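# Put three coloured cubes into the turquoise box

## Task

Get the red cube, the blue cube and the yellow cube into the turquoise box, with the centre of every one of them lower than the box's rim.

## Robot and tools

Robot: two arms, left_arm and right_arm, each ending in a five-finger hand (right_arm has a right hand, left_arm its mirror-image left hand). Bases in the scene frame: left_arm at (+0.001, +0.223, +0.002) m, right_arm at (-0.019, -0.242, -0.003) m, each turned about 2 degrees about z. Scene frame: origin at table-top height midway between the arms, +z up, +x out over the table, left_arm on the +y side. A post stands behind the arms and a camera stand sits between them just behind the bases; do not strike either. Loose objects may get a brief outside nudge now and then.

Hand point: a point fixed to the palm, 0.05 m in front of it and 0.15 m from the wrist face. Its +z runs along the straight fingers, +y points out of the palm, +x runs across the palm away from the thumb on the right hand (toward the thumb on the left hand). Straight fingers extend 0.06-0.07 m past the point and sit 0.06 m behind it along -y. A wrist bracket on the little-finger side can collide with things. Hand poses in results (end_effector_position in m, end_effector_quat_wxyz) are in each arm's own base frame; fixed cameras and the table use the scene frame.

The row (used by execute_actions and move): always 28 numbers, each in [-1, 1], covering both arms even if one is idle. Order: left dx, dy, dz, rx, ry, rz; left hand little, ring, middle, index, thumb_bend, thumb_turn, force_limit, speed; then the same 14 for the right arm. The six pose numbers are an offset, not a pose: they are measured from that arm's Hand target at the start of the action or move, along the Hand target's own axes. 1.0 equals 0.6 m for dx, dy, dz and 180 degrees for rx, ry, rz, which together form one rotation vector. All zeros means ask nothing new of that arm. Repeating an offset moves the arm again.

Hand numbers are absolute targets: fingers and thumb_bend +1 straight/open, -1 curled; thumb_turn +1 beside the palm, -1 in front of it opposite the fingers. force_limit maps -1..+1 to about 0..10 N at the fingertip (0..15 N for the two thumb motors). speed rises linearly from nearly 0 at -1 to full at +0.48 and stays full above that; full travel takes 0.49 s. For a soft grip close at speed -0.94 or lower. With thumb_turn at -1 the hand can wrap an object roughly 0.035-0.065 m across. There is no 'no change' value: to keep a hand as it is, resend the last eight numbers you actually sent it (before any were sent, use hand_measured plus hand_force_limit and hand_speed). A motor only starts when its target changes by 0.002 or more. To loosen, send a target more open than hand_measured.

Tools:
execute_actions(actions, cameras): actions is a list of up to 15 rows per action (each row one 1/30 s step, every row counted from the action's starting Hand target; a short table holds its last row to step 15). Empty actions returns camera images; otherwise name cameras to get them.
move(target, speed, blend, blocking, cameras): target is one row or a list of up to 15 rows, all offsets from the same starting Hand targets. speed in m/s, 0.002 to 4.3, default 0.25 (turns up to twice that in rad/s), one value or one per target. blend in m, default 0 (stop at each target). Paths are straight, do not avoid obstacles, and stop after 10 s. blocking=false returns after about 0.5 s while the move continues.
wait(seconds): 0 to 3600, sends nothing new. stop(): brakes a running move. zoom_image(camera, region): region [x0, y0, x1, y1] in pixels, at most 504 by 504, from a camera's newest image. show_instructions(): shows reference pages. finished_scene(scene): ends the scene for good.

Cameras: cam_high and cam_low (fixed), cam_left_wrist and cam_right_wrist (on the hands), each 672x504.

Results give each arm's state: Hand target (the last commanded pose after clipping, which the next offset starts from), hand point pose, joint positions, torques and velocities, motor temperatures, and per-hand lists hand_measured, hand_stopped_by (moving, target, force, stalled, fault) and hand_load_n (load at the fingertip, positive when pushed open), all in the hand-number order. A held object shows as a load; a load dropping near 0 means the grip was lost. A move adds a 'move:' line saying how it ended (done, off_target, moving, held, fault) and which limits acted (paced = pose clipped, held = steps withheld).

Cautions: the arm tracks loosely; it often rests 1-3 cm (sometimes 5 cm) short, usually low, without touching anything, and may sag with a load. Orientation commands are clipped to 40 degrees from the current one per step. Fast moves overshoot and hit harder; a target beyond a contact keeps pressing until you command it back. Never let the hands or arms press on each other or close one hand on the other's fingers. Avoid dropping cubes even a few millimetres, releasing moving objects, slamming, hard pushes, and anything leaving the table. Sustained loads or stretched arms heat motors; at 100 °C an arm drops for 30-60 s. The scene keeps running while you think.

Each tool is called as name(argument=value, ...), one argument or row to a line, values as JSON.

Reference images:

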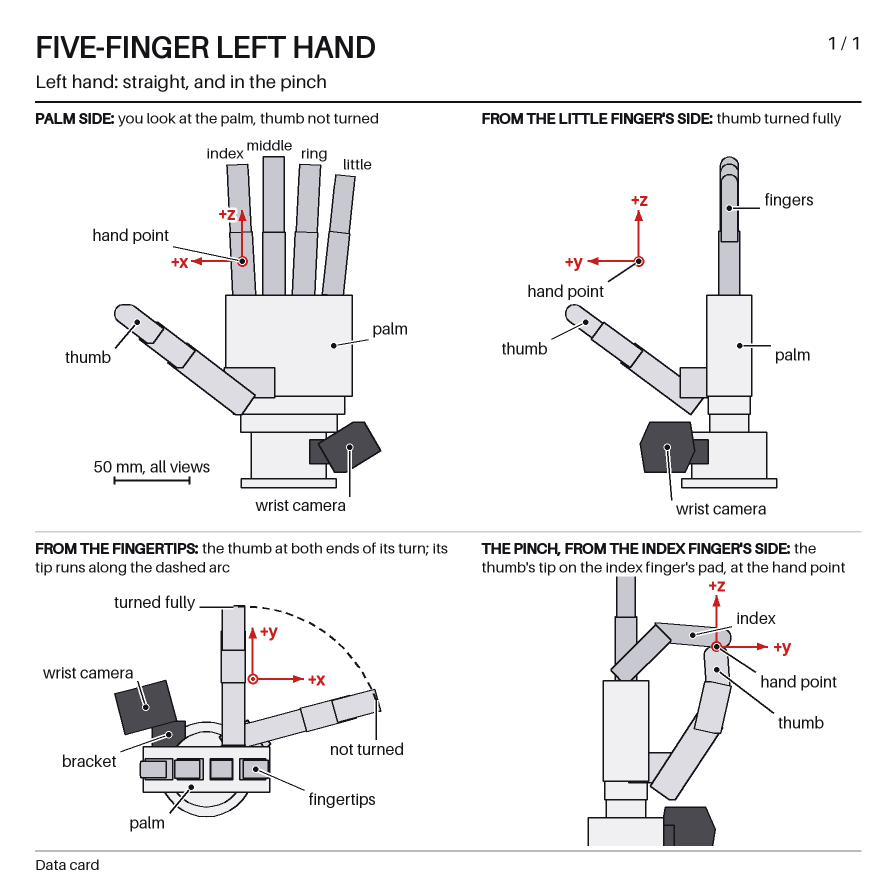

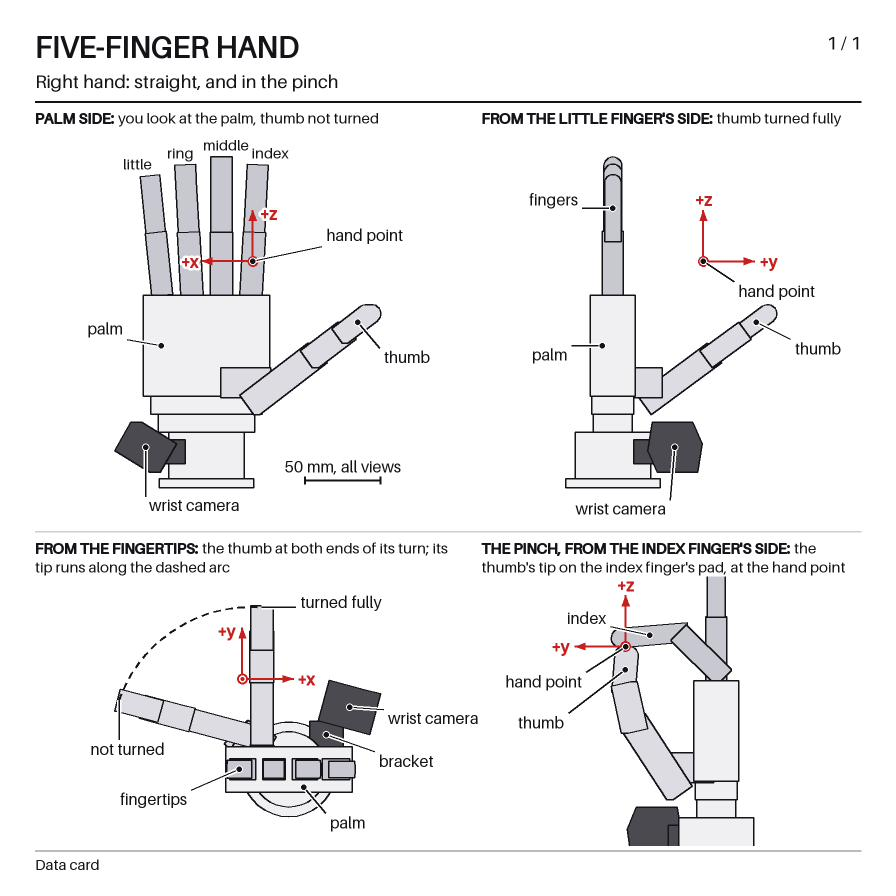

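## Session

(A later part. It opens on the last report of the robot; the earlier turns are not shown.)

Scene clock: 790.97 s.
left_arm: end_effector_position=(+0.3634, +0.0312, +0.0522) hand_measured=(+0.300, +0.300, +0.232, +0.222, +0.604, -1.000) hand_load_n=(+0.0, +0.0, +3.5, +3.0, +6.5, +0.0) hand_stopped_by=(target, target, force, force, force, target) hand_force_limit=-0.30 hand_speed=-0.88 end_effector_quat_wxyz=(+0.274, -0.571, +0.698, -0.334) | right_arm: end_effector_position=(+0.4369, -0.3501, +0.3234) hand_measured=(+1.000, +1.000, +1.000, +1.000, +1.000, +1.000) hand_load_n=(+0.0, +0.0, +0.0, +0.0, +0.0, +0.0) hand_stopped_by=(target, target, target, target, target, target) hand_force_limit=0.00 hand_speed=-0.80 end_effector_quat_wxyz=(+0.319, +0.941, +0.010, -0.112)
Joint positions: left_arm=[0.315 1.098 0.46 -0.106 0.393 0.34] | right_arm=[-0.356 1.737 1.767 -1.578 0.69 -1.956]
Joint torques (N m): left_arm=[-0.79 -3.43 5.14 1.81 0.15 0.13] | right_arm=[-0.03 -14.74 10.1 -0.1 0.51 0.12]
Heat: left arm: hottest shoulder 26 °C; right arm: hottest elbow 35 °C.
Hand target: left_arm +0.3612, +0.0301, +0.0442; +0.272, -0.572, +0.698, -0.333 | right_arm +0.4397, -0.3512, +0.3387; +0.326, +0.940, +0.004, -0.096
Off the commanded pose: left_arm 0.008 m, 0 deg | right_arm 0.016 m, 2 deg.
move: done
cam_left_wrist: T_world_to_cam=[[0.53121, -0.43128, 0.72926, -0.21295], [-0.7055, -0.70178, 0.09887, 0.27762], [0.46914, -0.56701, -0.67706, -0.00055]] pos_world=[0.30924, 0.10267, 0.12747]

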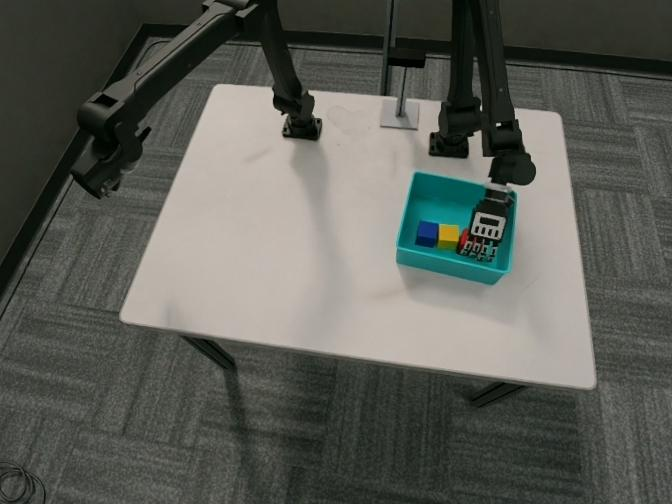

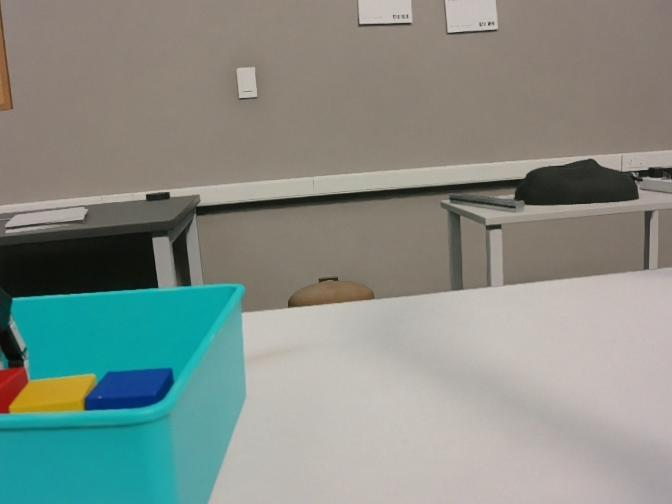

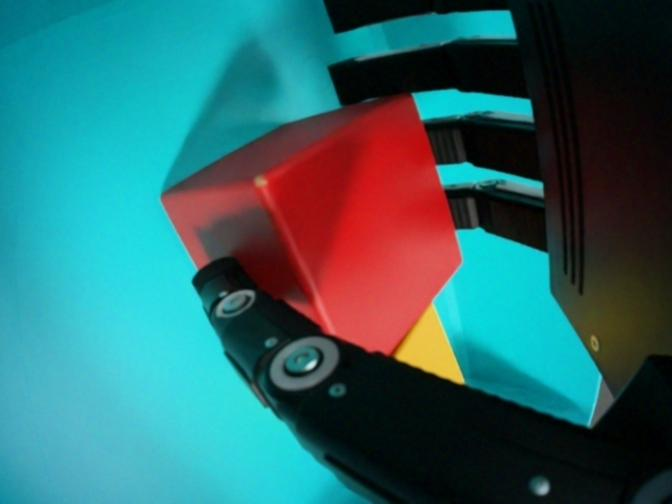

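move(
  target=[
    [0,0.0033,0.0027,0,0,0,0.3,0.3,-0.3,-0.3,0,-1,-0.3,-0.88,0,0,0,0,0,0,1,1,1,1,1,1,0,-0.8],
  ],
  speed=0.03,
  cameras=["cam_low","cam_left_wrist"],
)

zoom_image(
  camera="cam_low",
  region=[0, 320, 140, 430],
)

Scene clock: 817.07 s.
left_arm: end_effector_position=(+0.3644, +0.0315, +0.0516) hand_measured=(+0.300, +0.300, +0.232, +0.222, +0.604, -1.000) hand_load_n=(+0.0, +0.0, +3.0, +3.5, +6.0, +0.0) hand_stopped_by=(target, target, force, force, force, target) hand_force_limit=-0.30 hand_speed=-0.88 end_effector_quat_wxyz=(+0.277, -0.570, +0.697, -0.335) | right_arm: end_effector_position=(+0.4369, -0.3501, +0.3234) hand_measured=(+1.000, +1.000, +1.000, +1.000, +1.000, +1.000) hand_load_n=(+0.0, +0.0, +0.0, +0.0, +0.0, +0.0) hand_stopped_by=(target, target, target, target, target, target) hand_force_limit=0.00 hand_speed=-0.80 end_effector_quat_wxyz=(+0.319, +0.941, +0.010, -0.112)
Joint positions: left_arm=[0.315 1.101 0.456 -0.093 0.393 0.34] | right_arm=[-0.356 1.737 1.767 -1.578 0.69 -1.956]
Joint torques (N m): left_arm=[-0.85 -2.9 5.11 1.7 0.15 0.13] | right_arm=[0.09 -14.74 10.13 -0.03 0.52 0.14]
Heat: left arm: hottest shoulder 26 °C; right arm: hottest elbow 35 °C.
Hand target: left_arm +0.3613, +0.0301, +0.0417; +0.272, -0.572, +0.698, -0.333 | right_arm +0.4397, -0.3512, +0.3387; +0.326, +0.940, +0.004, -0.096
Off the commanded pose: left_arm 0.011 m, 1 deg | right_arm 0.016 m, 2 deg.
move: off_target (left_arm)
cam_left_wrist: T_world_to_cam=[[0.52616, -0.43298, 0.73191, -0.2111], [-0.7062, -0.70196, 0.09241, 0.27916], [0.47376, -0.56549, -0.67511, -0.00316]] pos_world=[0.30972, 0.10277, 0.12658]

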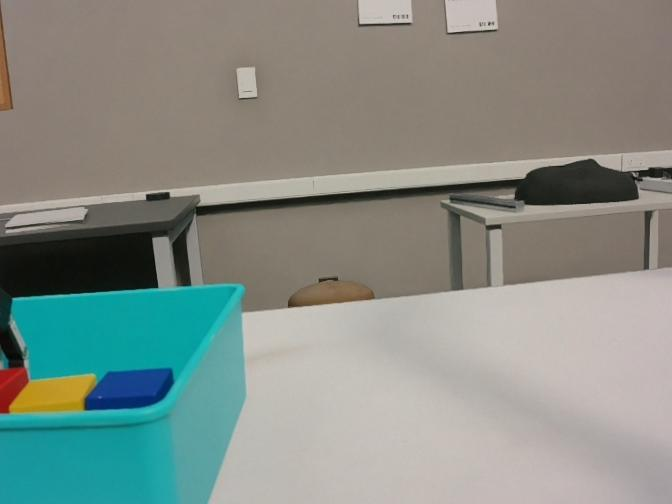

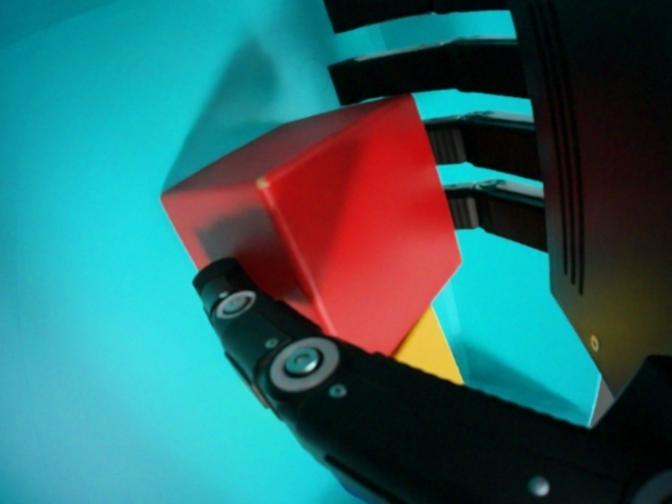

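Scaled by 3.600 from the camera's image (finer frame: 960x720).

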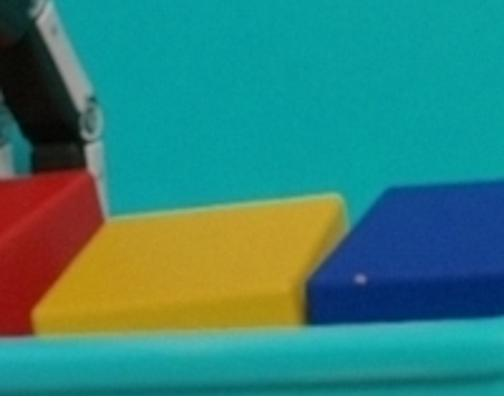

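move(
  target=[
    [0,0.0039,0.0032,0,0,0,0.3,0.3,-0.3,-0.3,0,-1,-0.3,-0.88,0,0,0,0,0,0,1,1,1,1,1,1,0,-0.8],
  ],
  speed=0.03,
  cameras=["cam_low","cam_left_wrist"],
)

zoom_image(
  camera="cam_low",
  region=[0, 320, 140, 430],
)

Scene clock: 823.73 s.
left_arm: end_effector_position=(+0.3657, +0.0320, +0.0502) hand_measured=(+0.300, +0.300, +0.232, +0.222, +0.604, -1.000) hand_load_n=(+0.0, +0.0, +3.0, +3.0, +5.5, +0.0) hand_stopped_by=(target, target, force, force, force, target) hand_force_limit=-0.30 hand_speed=-0.88 end_effector_quat_wxyz=(+0.279, -0.569, +0.697, -0.336) | right_arm: end_effector_position=(+0.4369, -0.3501, +0.3234) hand_measured=(+1.000, +1.000, +1.000, +1.000, +1.000, +1.000) hand_load_n=(+0.0, -0.5, +0.0, +0.0, +0.0, -0.5) hand_stopped_by=(target, target, target, target, target, target) hand_force_limit=0.00 hand_speed=-0.80 end_effector_quat_wxyz=(+0.319, +0.941, +0.010, -0.112)
Joint positions: left_arm=[0.315 1.107 0.453 -0.079 0.393 0.34] | right_arm=[-0.356 1.737 1.767 -1.578 0.69 -1.956]
Joint torques (N m): left_arm=[-0.85 -2.84 4.94 1.59 0.15 0.13] | right_arm=[0.09 -14.56 10.14 -0.09 0.51 0.13]
Heat: left arm: hottest shoulder 26 °C; right arm: hottest elbow 35 °C.
Hand target: left_arm +0.3613, +0.0301, +0.0387; +0.272, -0.572, +0.698, -0.333 | right_arm +0.4397, -0.3512, +0.3387; +0.326, +0.940, +0.004, -0.096
Off the commanded pose: left_arm 0.012 m, 1 deg | right_arm 0.016 m, 2 deg.
move: off_target (left_arm)
cam_left_wrist: T_world_to_cam=[[0.52268, -0.43411, 0.73373, -0.20938], [-0.70662, -0.7021, 0.08798, 0.28083], [0.47695, -0.56446, -0.67372, -0.0057]] pos_world=[0.3106, 0.10306, 0.12508]

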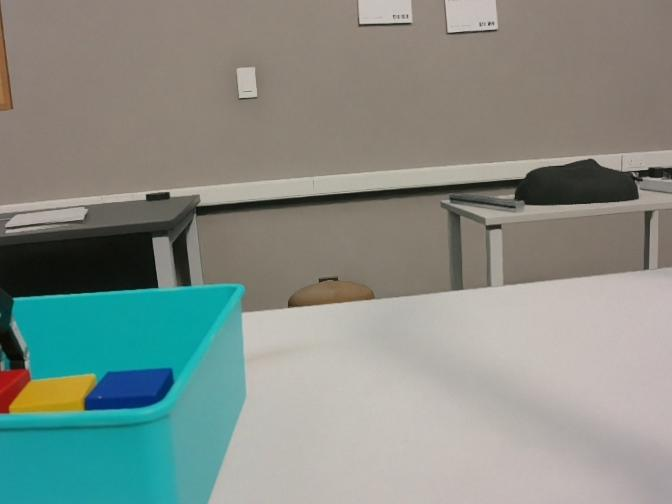

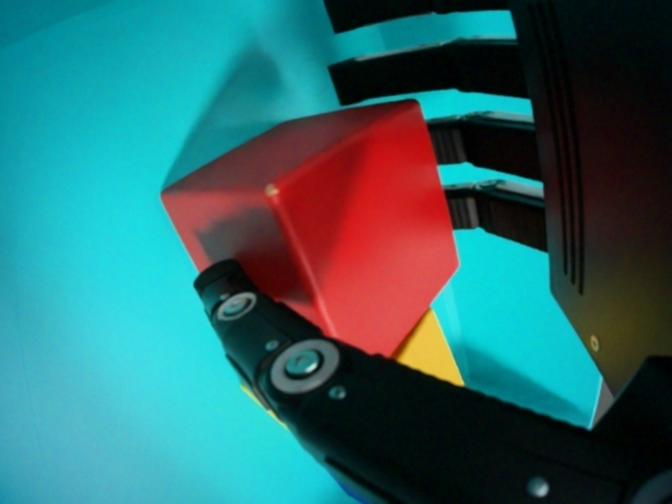

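Scaled by 3.600 from the camera's image (finer frame: 960x720).

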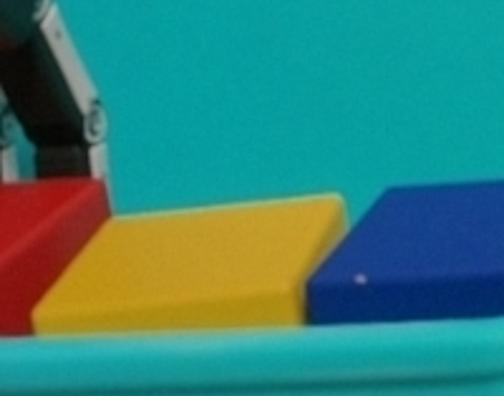

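move(
  target=[
    [0,0.0033,0.0027,0,0,0,0.3,0.3,-0.3,-0.3,0,-1,-0.3,-0.88,0,0,0,0,0,0,1,1,1,1,1,1,0,-0.8],
  ],
  speed=0.03,
  cameras=["cam_high","cam_low","cam_left_wrist"],
)

zoom_image(
  camera="cam_low",
  region=[0, 320, 140, 430],
)

zoom_image(
  camera="cam_left_wrist",
  region=[130, 80, 310, 240],
)

zoom_image(
  camera="cam_high",
  region=[440, 165, 530, 285],
)

Scene clock: 830.13 s.
left_arm: end_effector_position=(+0.3675, +0.0326, +0.0499) hand_measured=(+0.300, +0.300, +0.232, +0.222, +0.604, -1.000) hand_load_n=(+0.0, +0.0, +3.0, +3.5, +5.5, +0.0) hand_stopped_by=(target, target, force, force, force, target) hand_force_limit=-0.30 hand_speed=-0.88 end_effector_quat_wxyz=(+0.282, -0.568, +0.696, -0.337) | right_arm: end_effector_position=(+0.4369, -0.3501, +0.3234) hand_measured=(+1.000, +1.000, +1.000, +1.000, +1.000, +1.000) hand_load_n=(+0.0, +0.0, +0.0, +0.0, +0.0, +0.0) hand_stopped_by=(target, target, target, target, target, target) hand_force_limit=0.00 hand_speed=-0.80 end_effector_quat_wxyz=(+0.319, +0.941, +0.010, -0.112)
Joint positions: left_arm=[0.315 1.113 0.453 -0.068 0.393 0.34] | right_arm=[-0.356 1.737 1.767 -1.578 0.69 -1.956]
Joint torques (N m): left_arm=[-0.85 -2.73 4.64 1.69 0.15 0.14] | right_arm=[0.15 -14.62 10.14 -0.09 0.51 0.14]
Heat: left arm: hottest shoulder 26 °C; right arm: hottest elbow 35 °C.
Hand target: left_arm +0.3613, +0.0301, +0.0360; +0.272, -0.572, +0.698, -0.333 | right_arm +0.4397, -0.3512, +0.3387; +0.326, +0.940, +0.004, -0.096
Off the commanded pose: left_arm 0.015 m, 1 deg | right_arm 0.016 m, 2 deg.
move: off_target (left_arm)
cam_left_wrist: T_world_to_cam=[[0.51896, -0.4353, 0.73565, -0.20855], [-0.70702, -0.70228, 0.0832, 0.28293], [0.48042, -0.5633, -0.67223, -0.00774]] pos_world=[0.31198, 0.10356, 0.12468]

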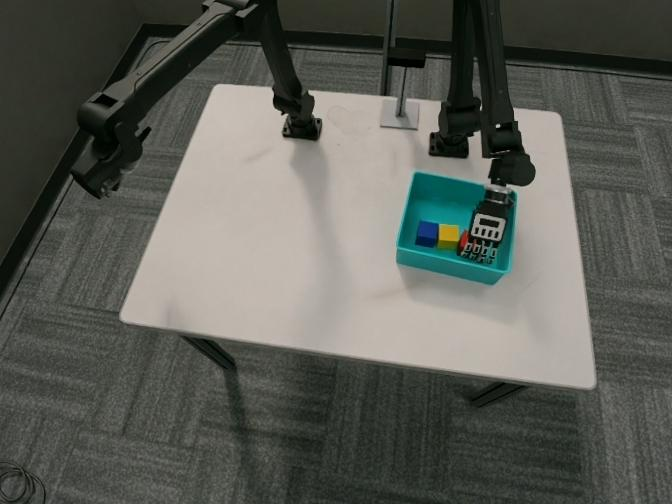

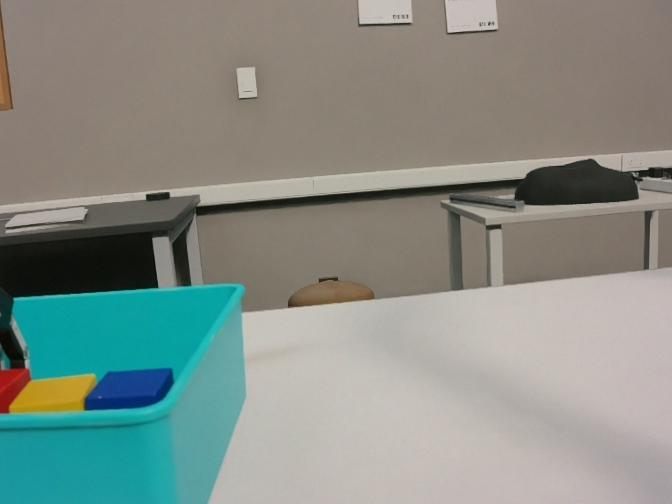

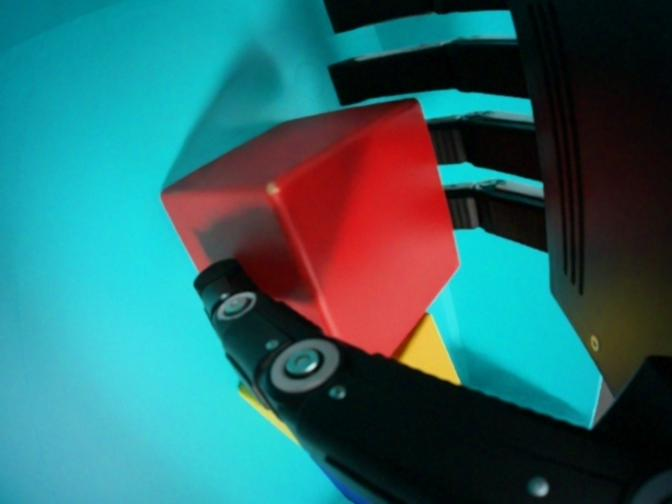

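Scaled by 3.600 from the camera's image (finer frame: 960x720).

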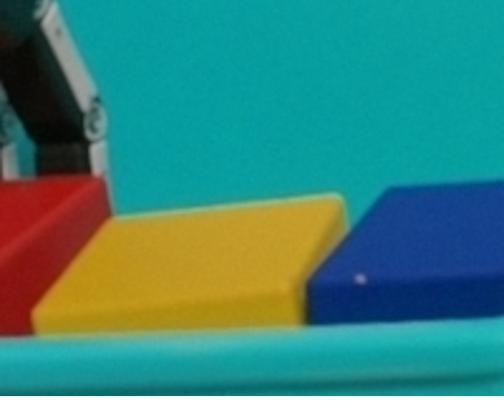

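Scaled by 2.800 from the camera's image (finer frame: 960x720).

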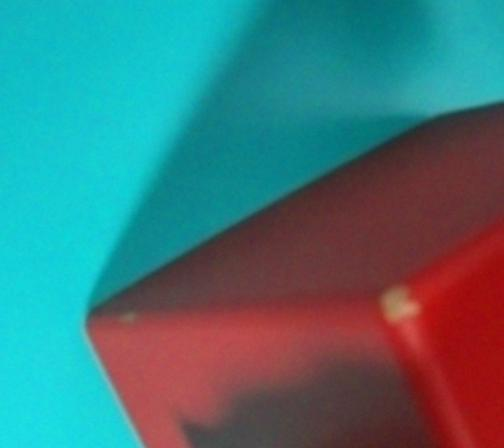

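Scaled by 4.200 from the camera's image (finer frame: 960x720).

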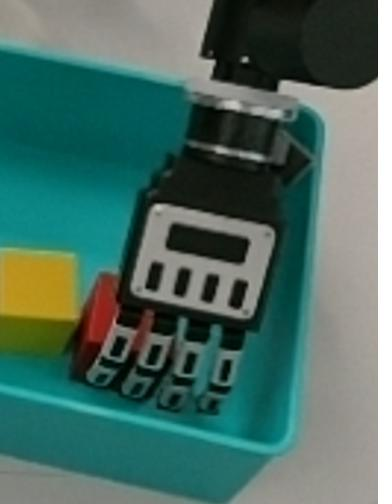

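move(
  target=[
    [0,-0.0142,-0.0115,0,0,0,0.3,0.3,-0.3,-0.3,0,-1,-0.3,-0.88,0,0,0,0,0,0,1,1,1,1,1,1,0,-0.8],
  ],
  speed=0.03,
  cameras=["cam_left_wrist"],
)

Scene clock: 834.87 s.
left_arm: end_effector_position=(+0.3669, +0.0324, +0.0499) hand_measured=(+0.300, +0.300, +0.232, +0.222, +0.604, -1.000) hand_load_n=(+0.0, +0.0, +3.0, +3.0, +5.0, +0.0) hand_stopped_by=(target, target, force, force, force, target) hand_force_limit=-0.30 hand_speed=-0.88 end_effector_quat_wxyz=(+0.281, -0.568, +0.696, -0.337) | right_arm: end_effector_position=(+0.4369, -0.3501, +0.3234) hand_measured=(+1.000, +1.000, +1.000, +1.000, +1.000, +1.000) hand_load_n=(+0.0, +0.0, +0.0, +0.0, -0.5, +0.0) hand_stopped_by=(target, target, target, target, target, target) hand_force_limit=0.00 hand_speed=-0.80 end_effector_quat_wxyz=(+0.319, +0.941, +0.010, -0.112)
Joint positions: left_arm=[0.315 1.111 0.453 -0.071 0.393 0.34] | right_arm=[-0.356 1.737 1.767 -1.578 0.69 -1.956]
Joint torques (N m): left_arm=[-0.85 -5.36 5.86 0.24 0.14 0.13] | right_arm=[0.15 -14.68 10.17 -0.06 0.5 0.13]
Heat: left arm: hottest shoulder 26 °C; right arm: hottest elbow 35 °C.
Hand target: left_arm +0.3614, +0.0301, +0.0471; +0.272, -0.572, +0.698, -0.333 | right_arm +0.4397, -0.3512, +0.3387; +0.326, +0.940, +0.004, -0.096
Off the commanded pose: left_arm 0.007 m, 1 deg | right_arm 0.016 m, 2 deg.
move: done
cam_left_wrist: T_world_to_cam=[[0.52034, -0.43491, 0.73492, -0.20876], [-0.70689, -0.7022, 0.08494, 0.28232], [0.47911, -0.56371, -0.67282, -0.00708]] pos_world=[0.31159, 0.10346, 0.12468]

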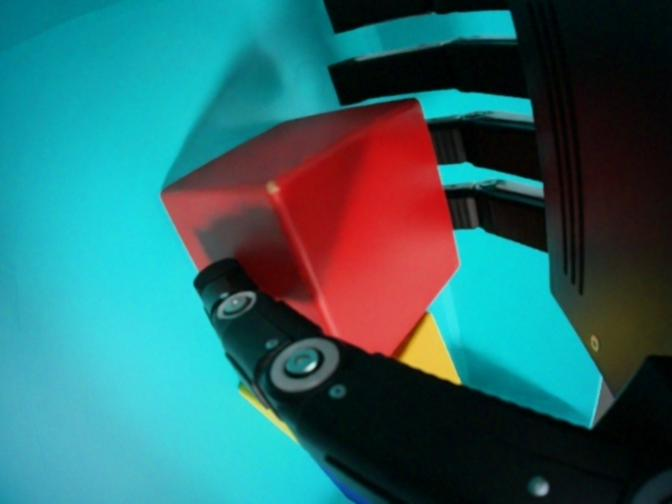

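Now release slowly.

move(
  target=[
    [0,0,0,0,0,0,0.3,0.3,0.5,0.5,1,-1,-0.3,-0.85,0,0,0,0,0,0,1,1,1,1,1,1,0,-0.8],
  ],
  speed=0.03,
  cameras=["cam_high","cam_low","cam_left_wrist"],
)

zoom_image(
  camera="cam_low",
  region=[0, 320, 140, 430],
)

Scene clock: 841.27 s.
left_arm: end_effector_position=(+0.3648, +0.0317, +0.0486) hand_measured=(+0.300, +0.300, +0.500, +0.500, +1.000, -1.000) hand_load_n=(-0.5, +0.0, +0.0, +0.0, +0.0, +0.0) hand_stopped_by=(target, target, target, target, target, target) hand_force_limit=-0.30 hand_speed=-0.85 end_effector_quat_wxyz=(+0.277, -0.570, +0.697, -0.335) | right_arm: end_effector_position=(+0.4369, -0.3501, +0.3234) hand_measured=(+1.000, +1.000, +1.000, +1.000, +1.000, +1.000) hand_load_n=(+0.0, +0.0, +0.0, +0.0, +0.0, +0.0) hand_stopped_by=(target, target, target, target, target, target) hand_force_limit=0.00 hand_speed=-0.80 end_effector_quat_wxyz=(+0.319, +0.941, +0.010, -0.112)
Joint positions: left_arm=[0.315 1.111 0.453 -0.081 0.393 0.34] | right_arm=[-0.356 1.737 1.767 -1.578 0.69 -1.956]
Joint torques (N m): left_arm=[-0.85 -5.07 5.83 0.54 0.15 0.13] | right_arm=[0.21 -14.62 10.1 -0.12 0.5 0.13]
Heat: left arm: hottest shoulder 26 °C; right arm: hottest elbow 35 °C.
Hand target: left_arm +0.3613, +0.0301, +0.0470; +0.272, -0.572, +0.698, -0.333 | right_arm +0.4397, -0.3512, +0.3387; +0.326, +0.940, +0.004, -0.096
Off the commanded pose: left_arm 0.004 m, 1 deg | right_arm 0.016 m, 2 deg.
move: done
cam_left_wrist: T_world_to_cam=[[0.52721, -0.43264, 0.73135, -0.20938], [-0.70607, -0.70191, 0.09377, 0.27972], [0.47277, -0.56582, -0.67553, -0.00492]] pos_world=[0.31022, 0.10297, 0.12358]

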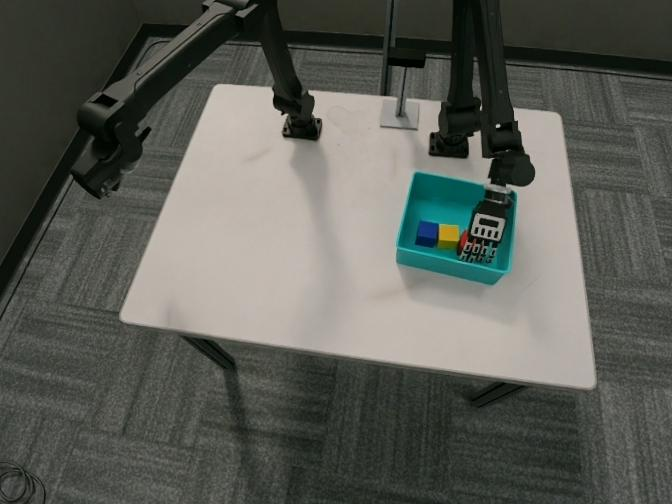

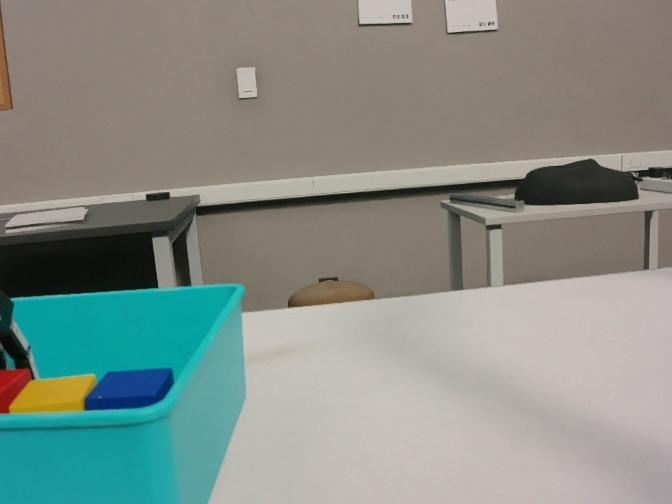

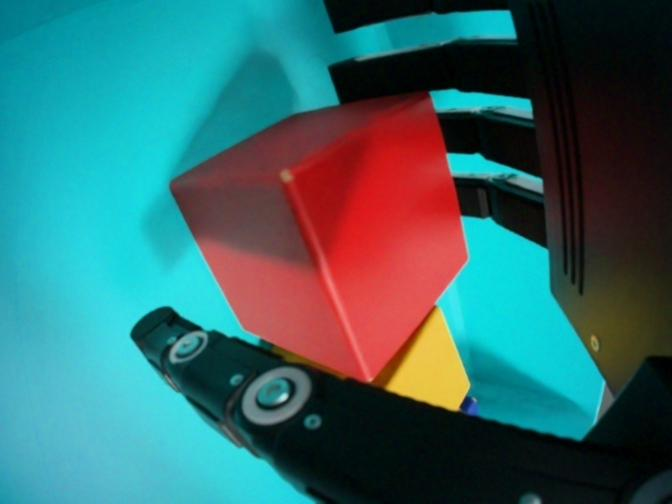

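Scaled by 3.600 from the camera's image (finer frame: 960x720).

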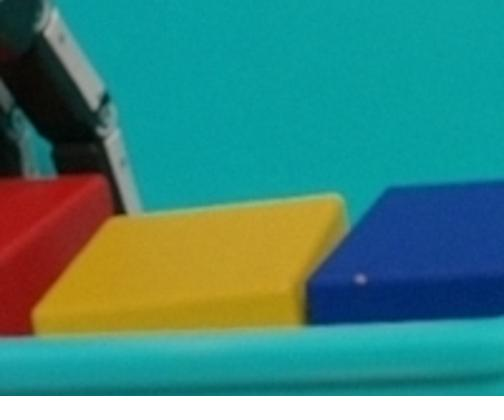

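move(
  target=[
    [0,-0.2137,-0.1731,0,0,0,0.3,0.3,0.5,0.5,1,-1,-0.3,-0.85,0,0,0,0,0,0,1,1,1,1,1,1,0,-0.8],
  ],
  speed=0.1,
  cameras=["cam_high","cam_low","cam_left_wrist"],
)

zoom_image(
  camera="cam_low",
  region=[0, 320, 140, 430],
)

zoom_image(
  camera="cam_high",
  region=[390, 160, 530, 290],
)

Scene clock: 850.03 s.
left_arm: end_effector_position=(+0.3501, +0.0269, +0.1837) hand_measured=(+0.300, +0.300, +0.500, +0.500, +1.000, -1.000) hand_load_n=(+0.0, +0.5, +0.0, +0.0, +0.0, +0.0) hand_stopped_by=(target, target, target, target, target, target) hand_force_limit=-0.30 hand_speed=-0.85 end_effector_quat_wxyz=(+0.252, -0.582, +0.701, -0.326) | right_arm: end_effector_position=(+0.4369, -0.3501, +0.3234) hand_measured=(+1.000, +1.000, +1.000, +1.000, +1.000, +1.000) hand_load_n=(+0.0, +0.0, +0.0, +0.0, +0.0, +0.0) hand_stopped_by=(target, target, target, target, target, target) hand_force_limit=0.00 hand_speed=-0.80 end_effector_quat_wxyz=(+0.319, +0.941, +0.010, -0.112)
Joint positions: left_arm=[0.315 0.892 0.738 -0.644 0.393 0.34] | right_arm=[-0.356 1.737 1.767 -1.578 0.69 -1.956]
Joint torques (N m): left_arm=[-0.85 -4.13 11.26 0.62 0.17 0.13] | right_arm=[-0.03 -14.62 10.11 -0.12 0.5 0.12]
Heat: left arm: hottest shoulder 26 °C; right arm: hottest elbow 35 °C.
Hand target: left_arm +0.3614, +0.0302, +0.2120; +0.272, -0.572, +0.698, -0.333 | right_arm +0.4397, -0.3512, +0.3387; +0.326, +0.940, +0.004, -0.096
Off the commanded pose: left_arm 0.031 m, 3 deg | right_arm 0.016 m, 2 deg.
move: off_target (left_arm)
cam_left_wrist: T_world_to_cam=[[0.5672, -0.41955, 0.70871, -0.31275], [-0.69941, -0.69976, 0.14551, 0.24137], [0.43487, -0.57821, -0.69034, 0.10695]] pos_world=[0.2997, 0.09953, 0.26036]

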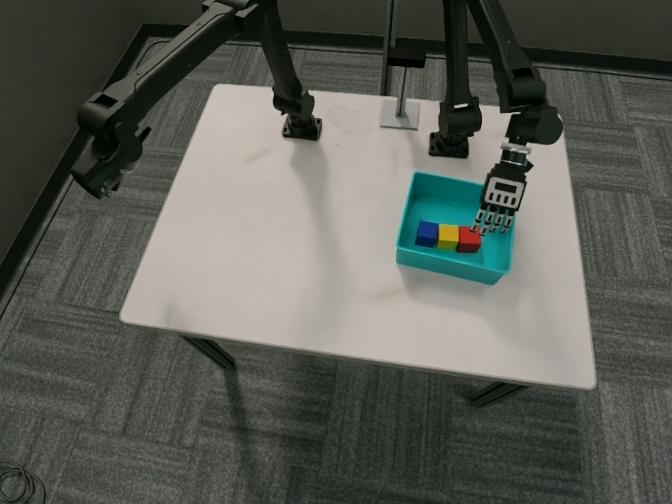

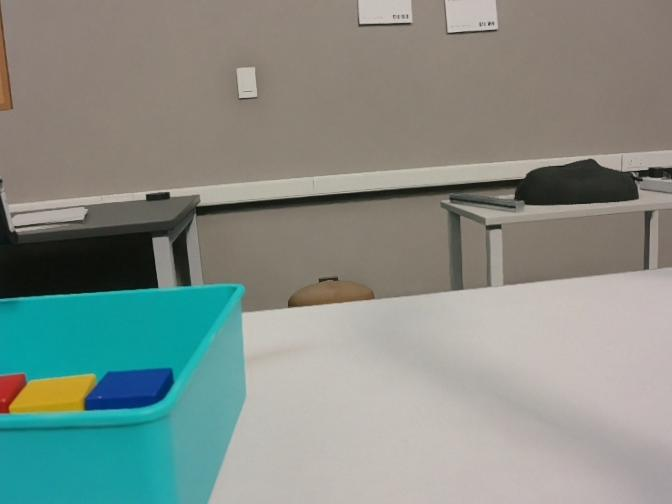

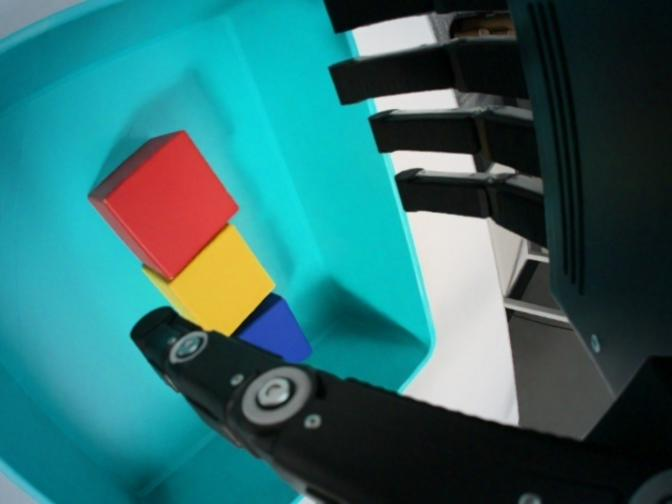

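Scaled by 3.600 from the camera's image (finer frame: 960x720).

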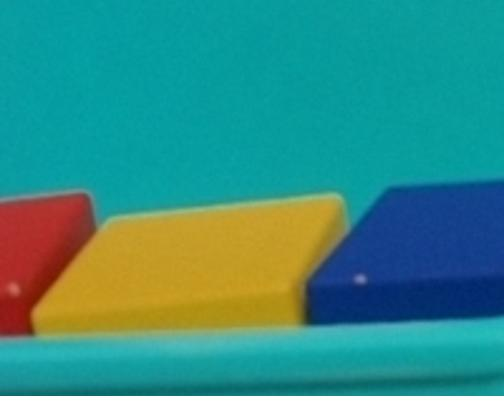

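Scaled by 3.600 from the camera's image (finer frame: 960x720).

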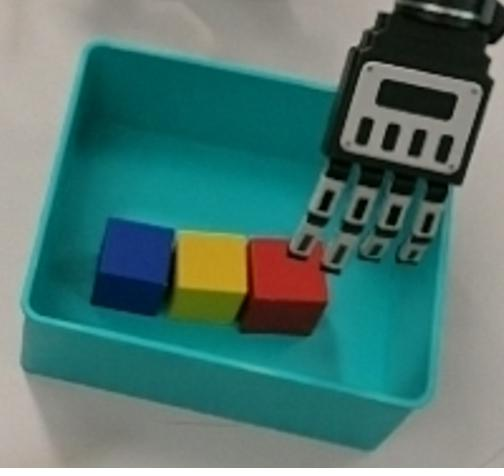

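finished_scene(
)

The scene is finished: the task was done.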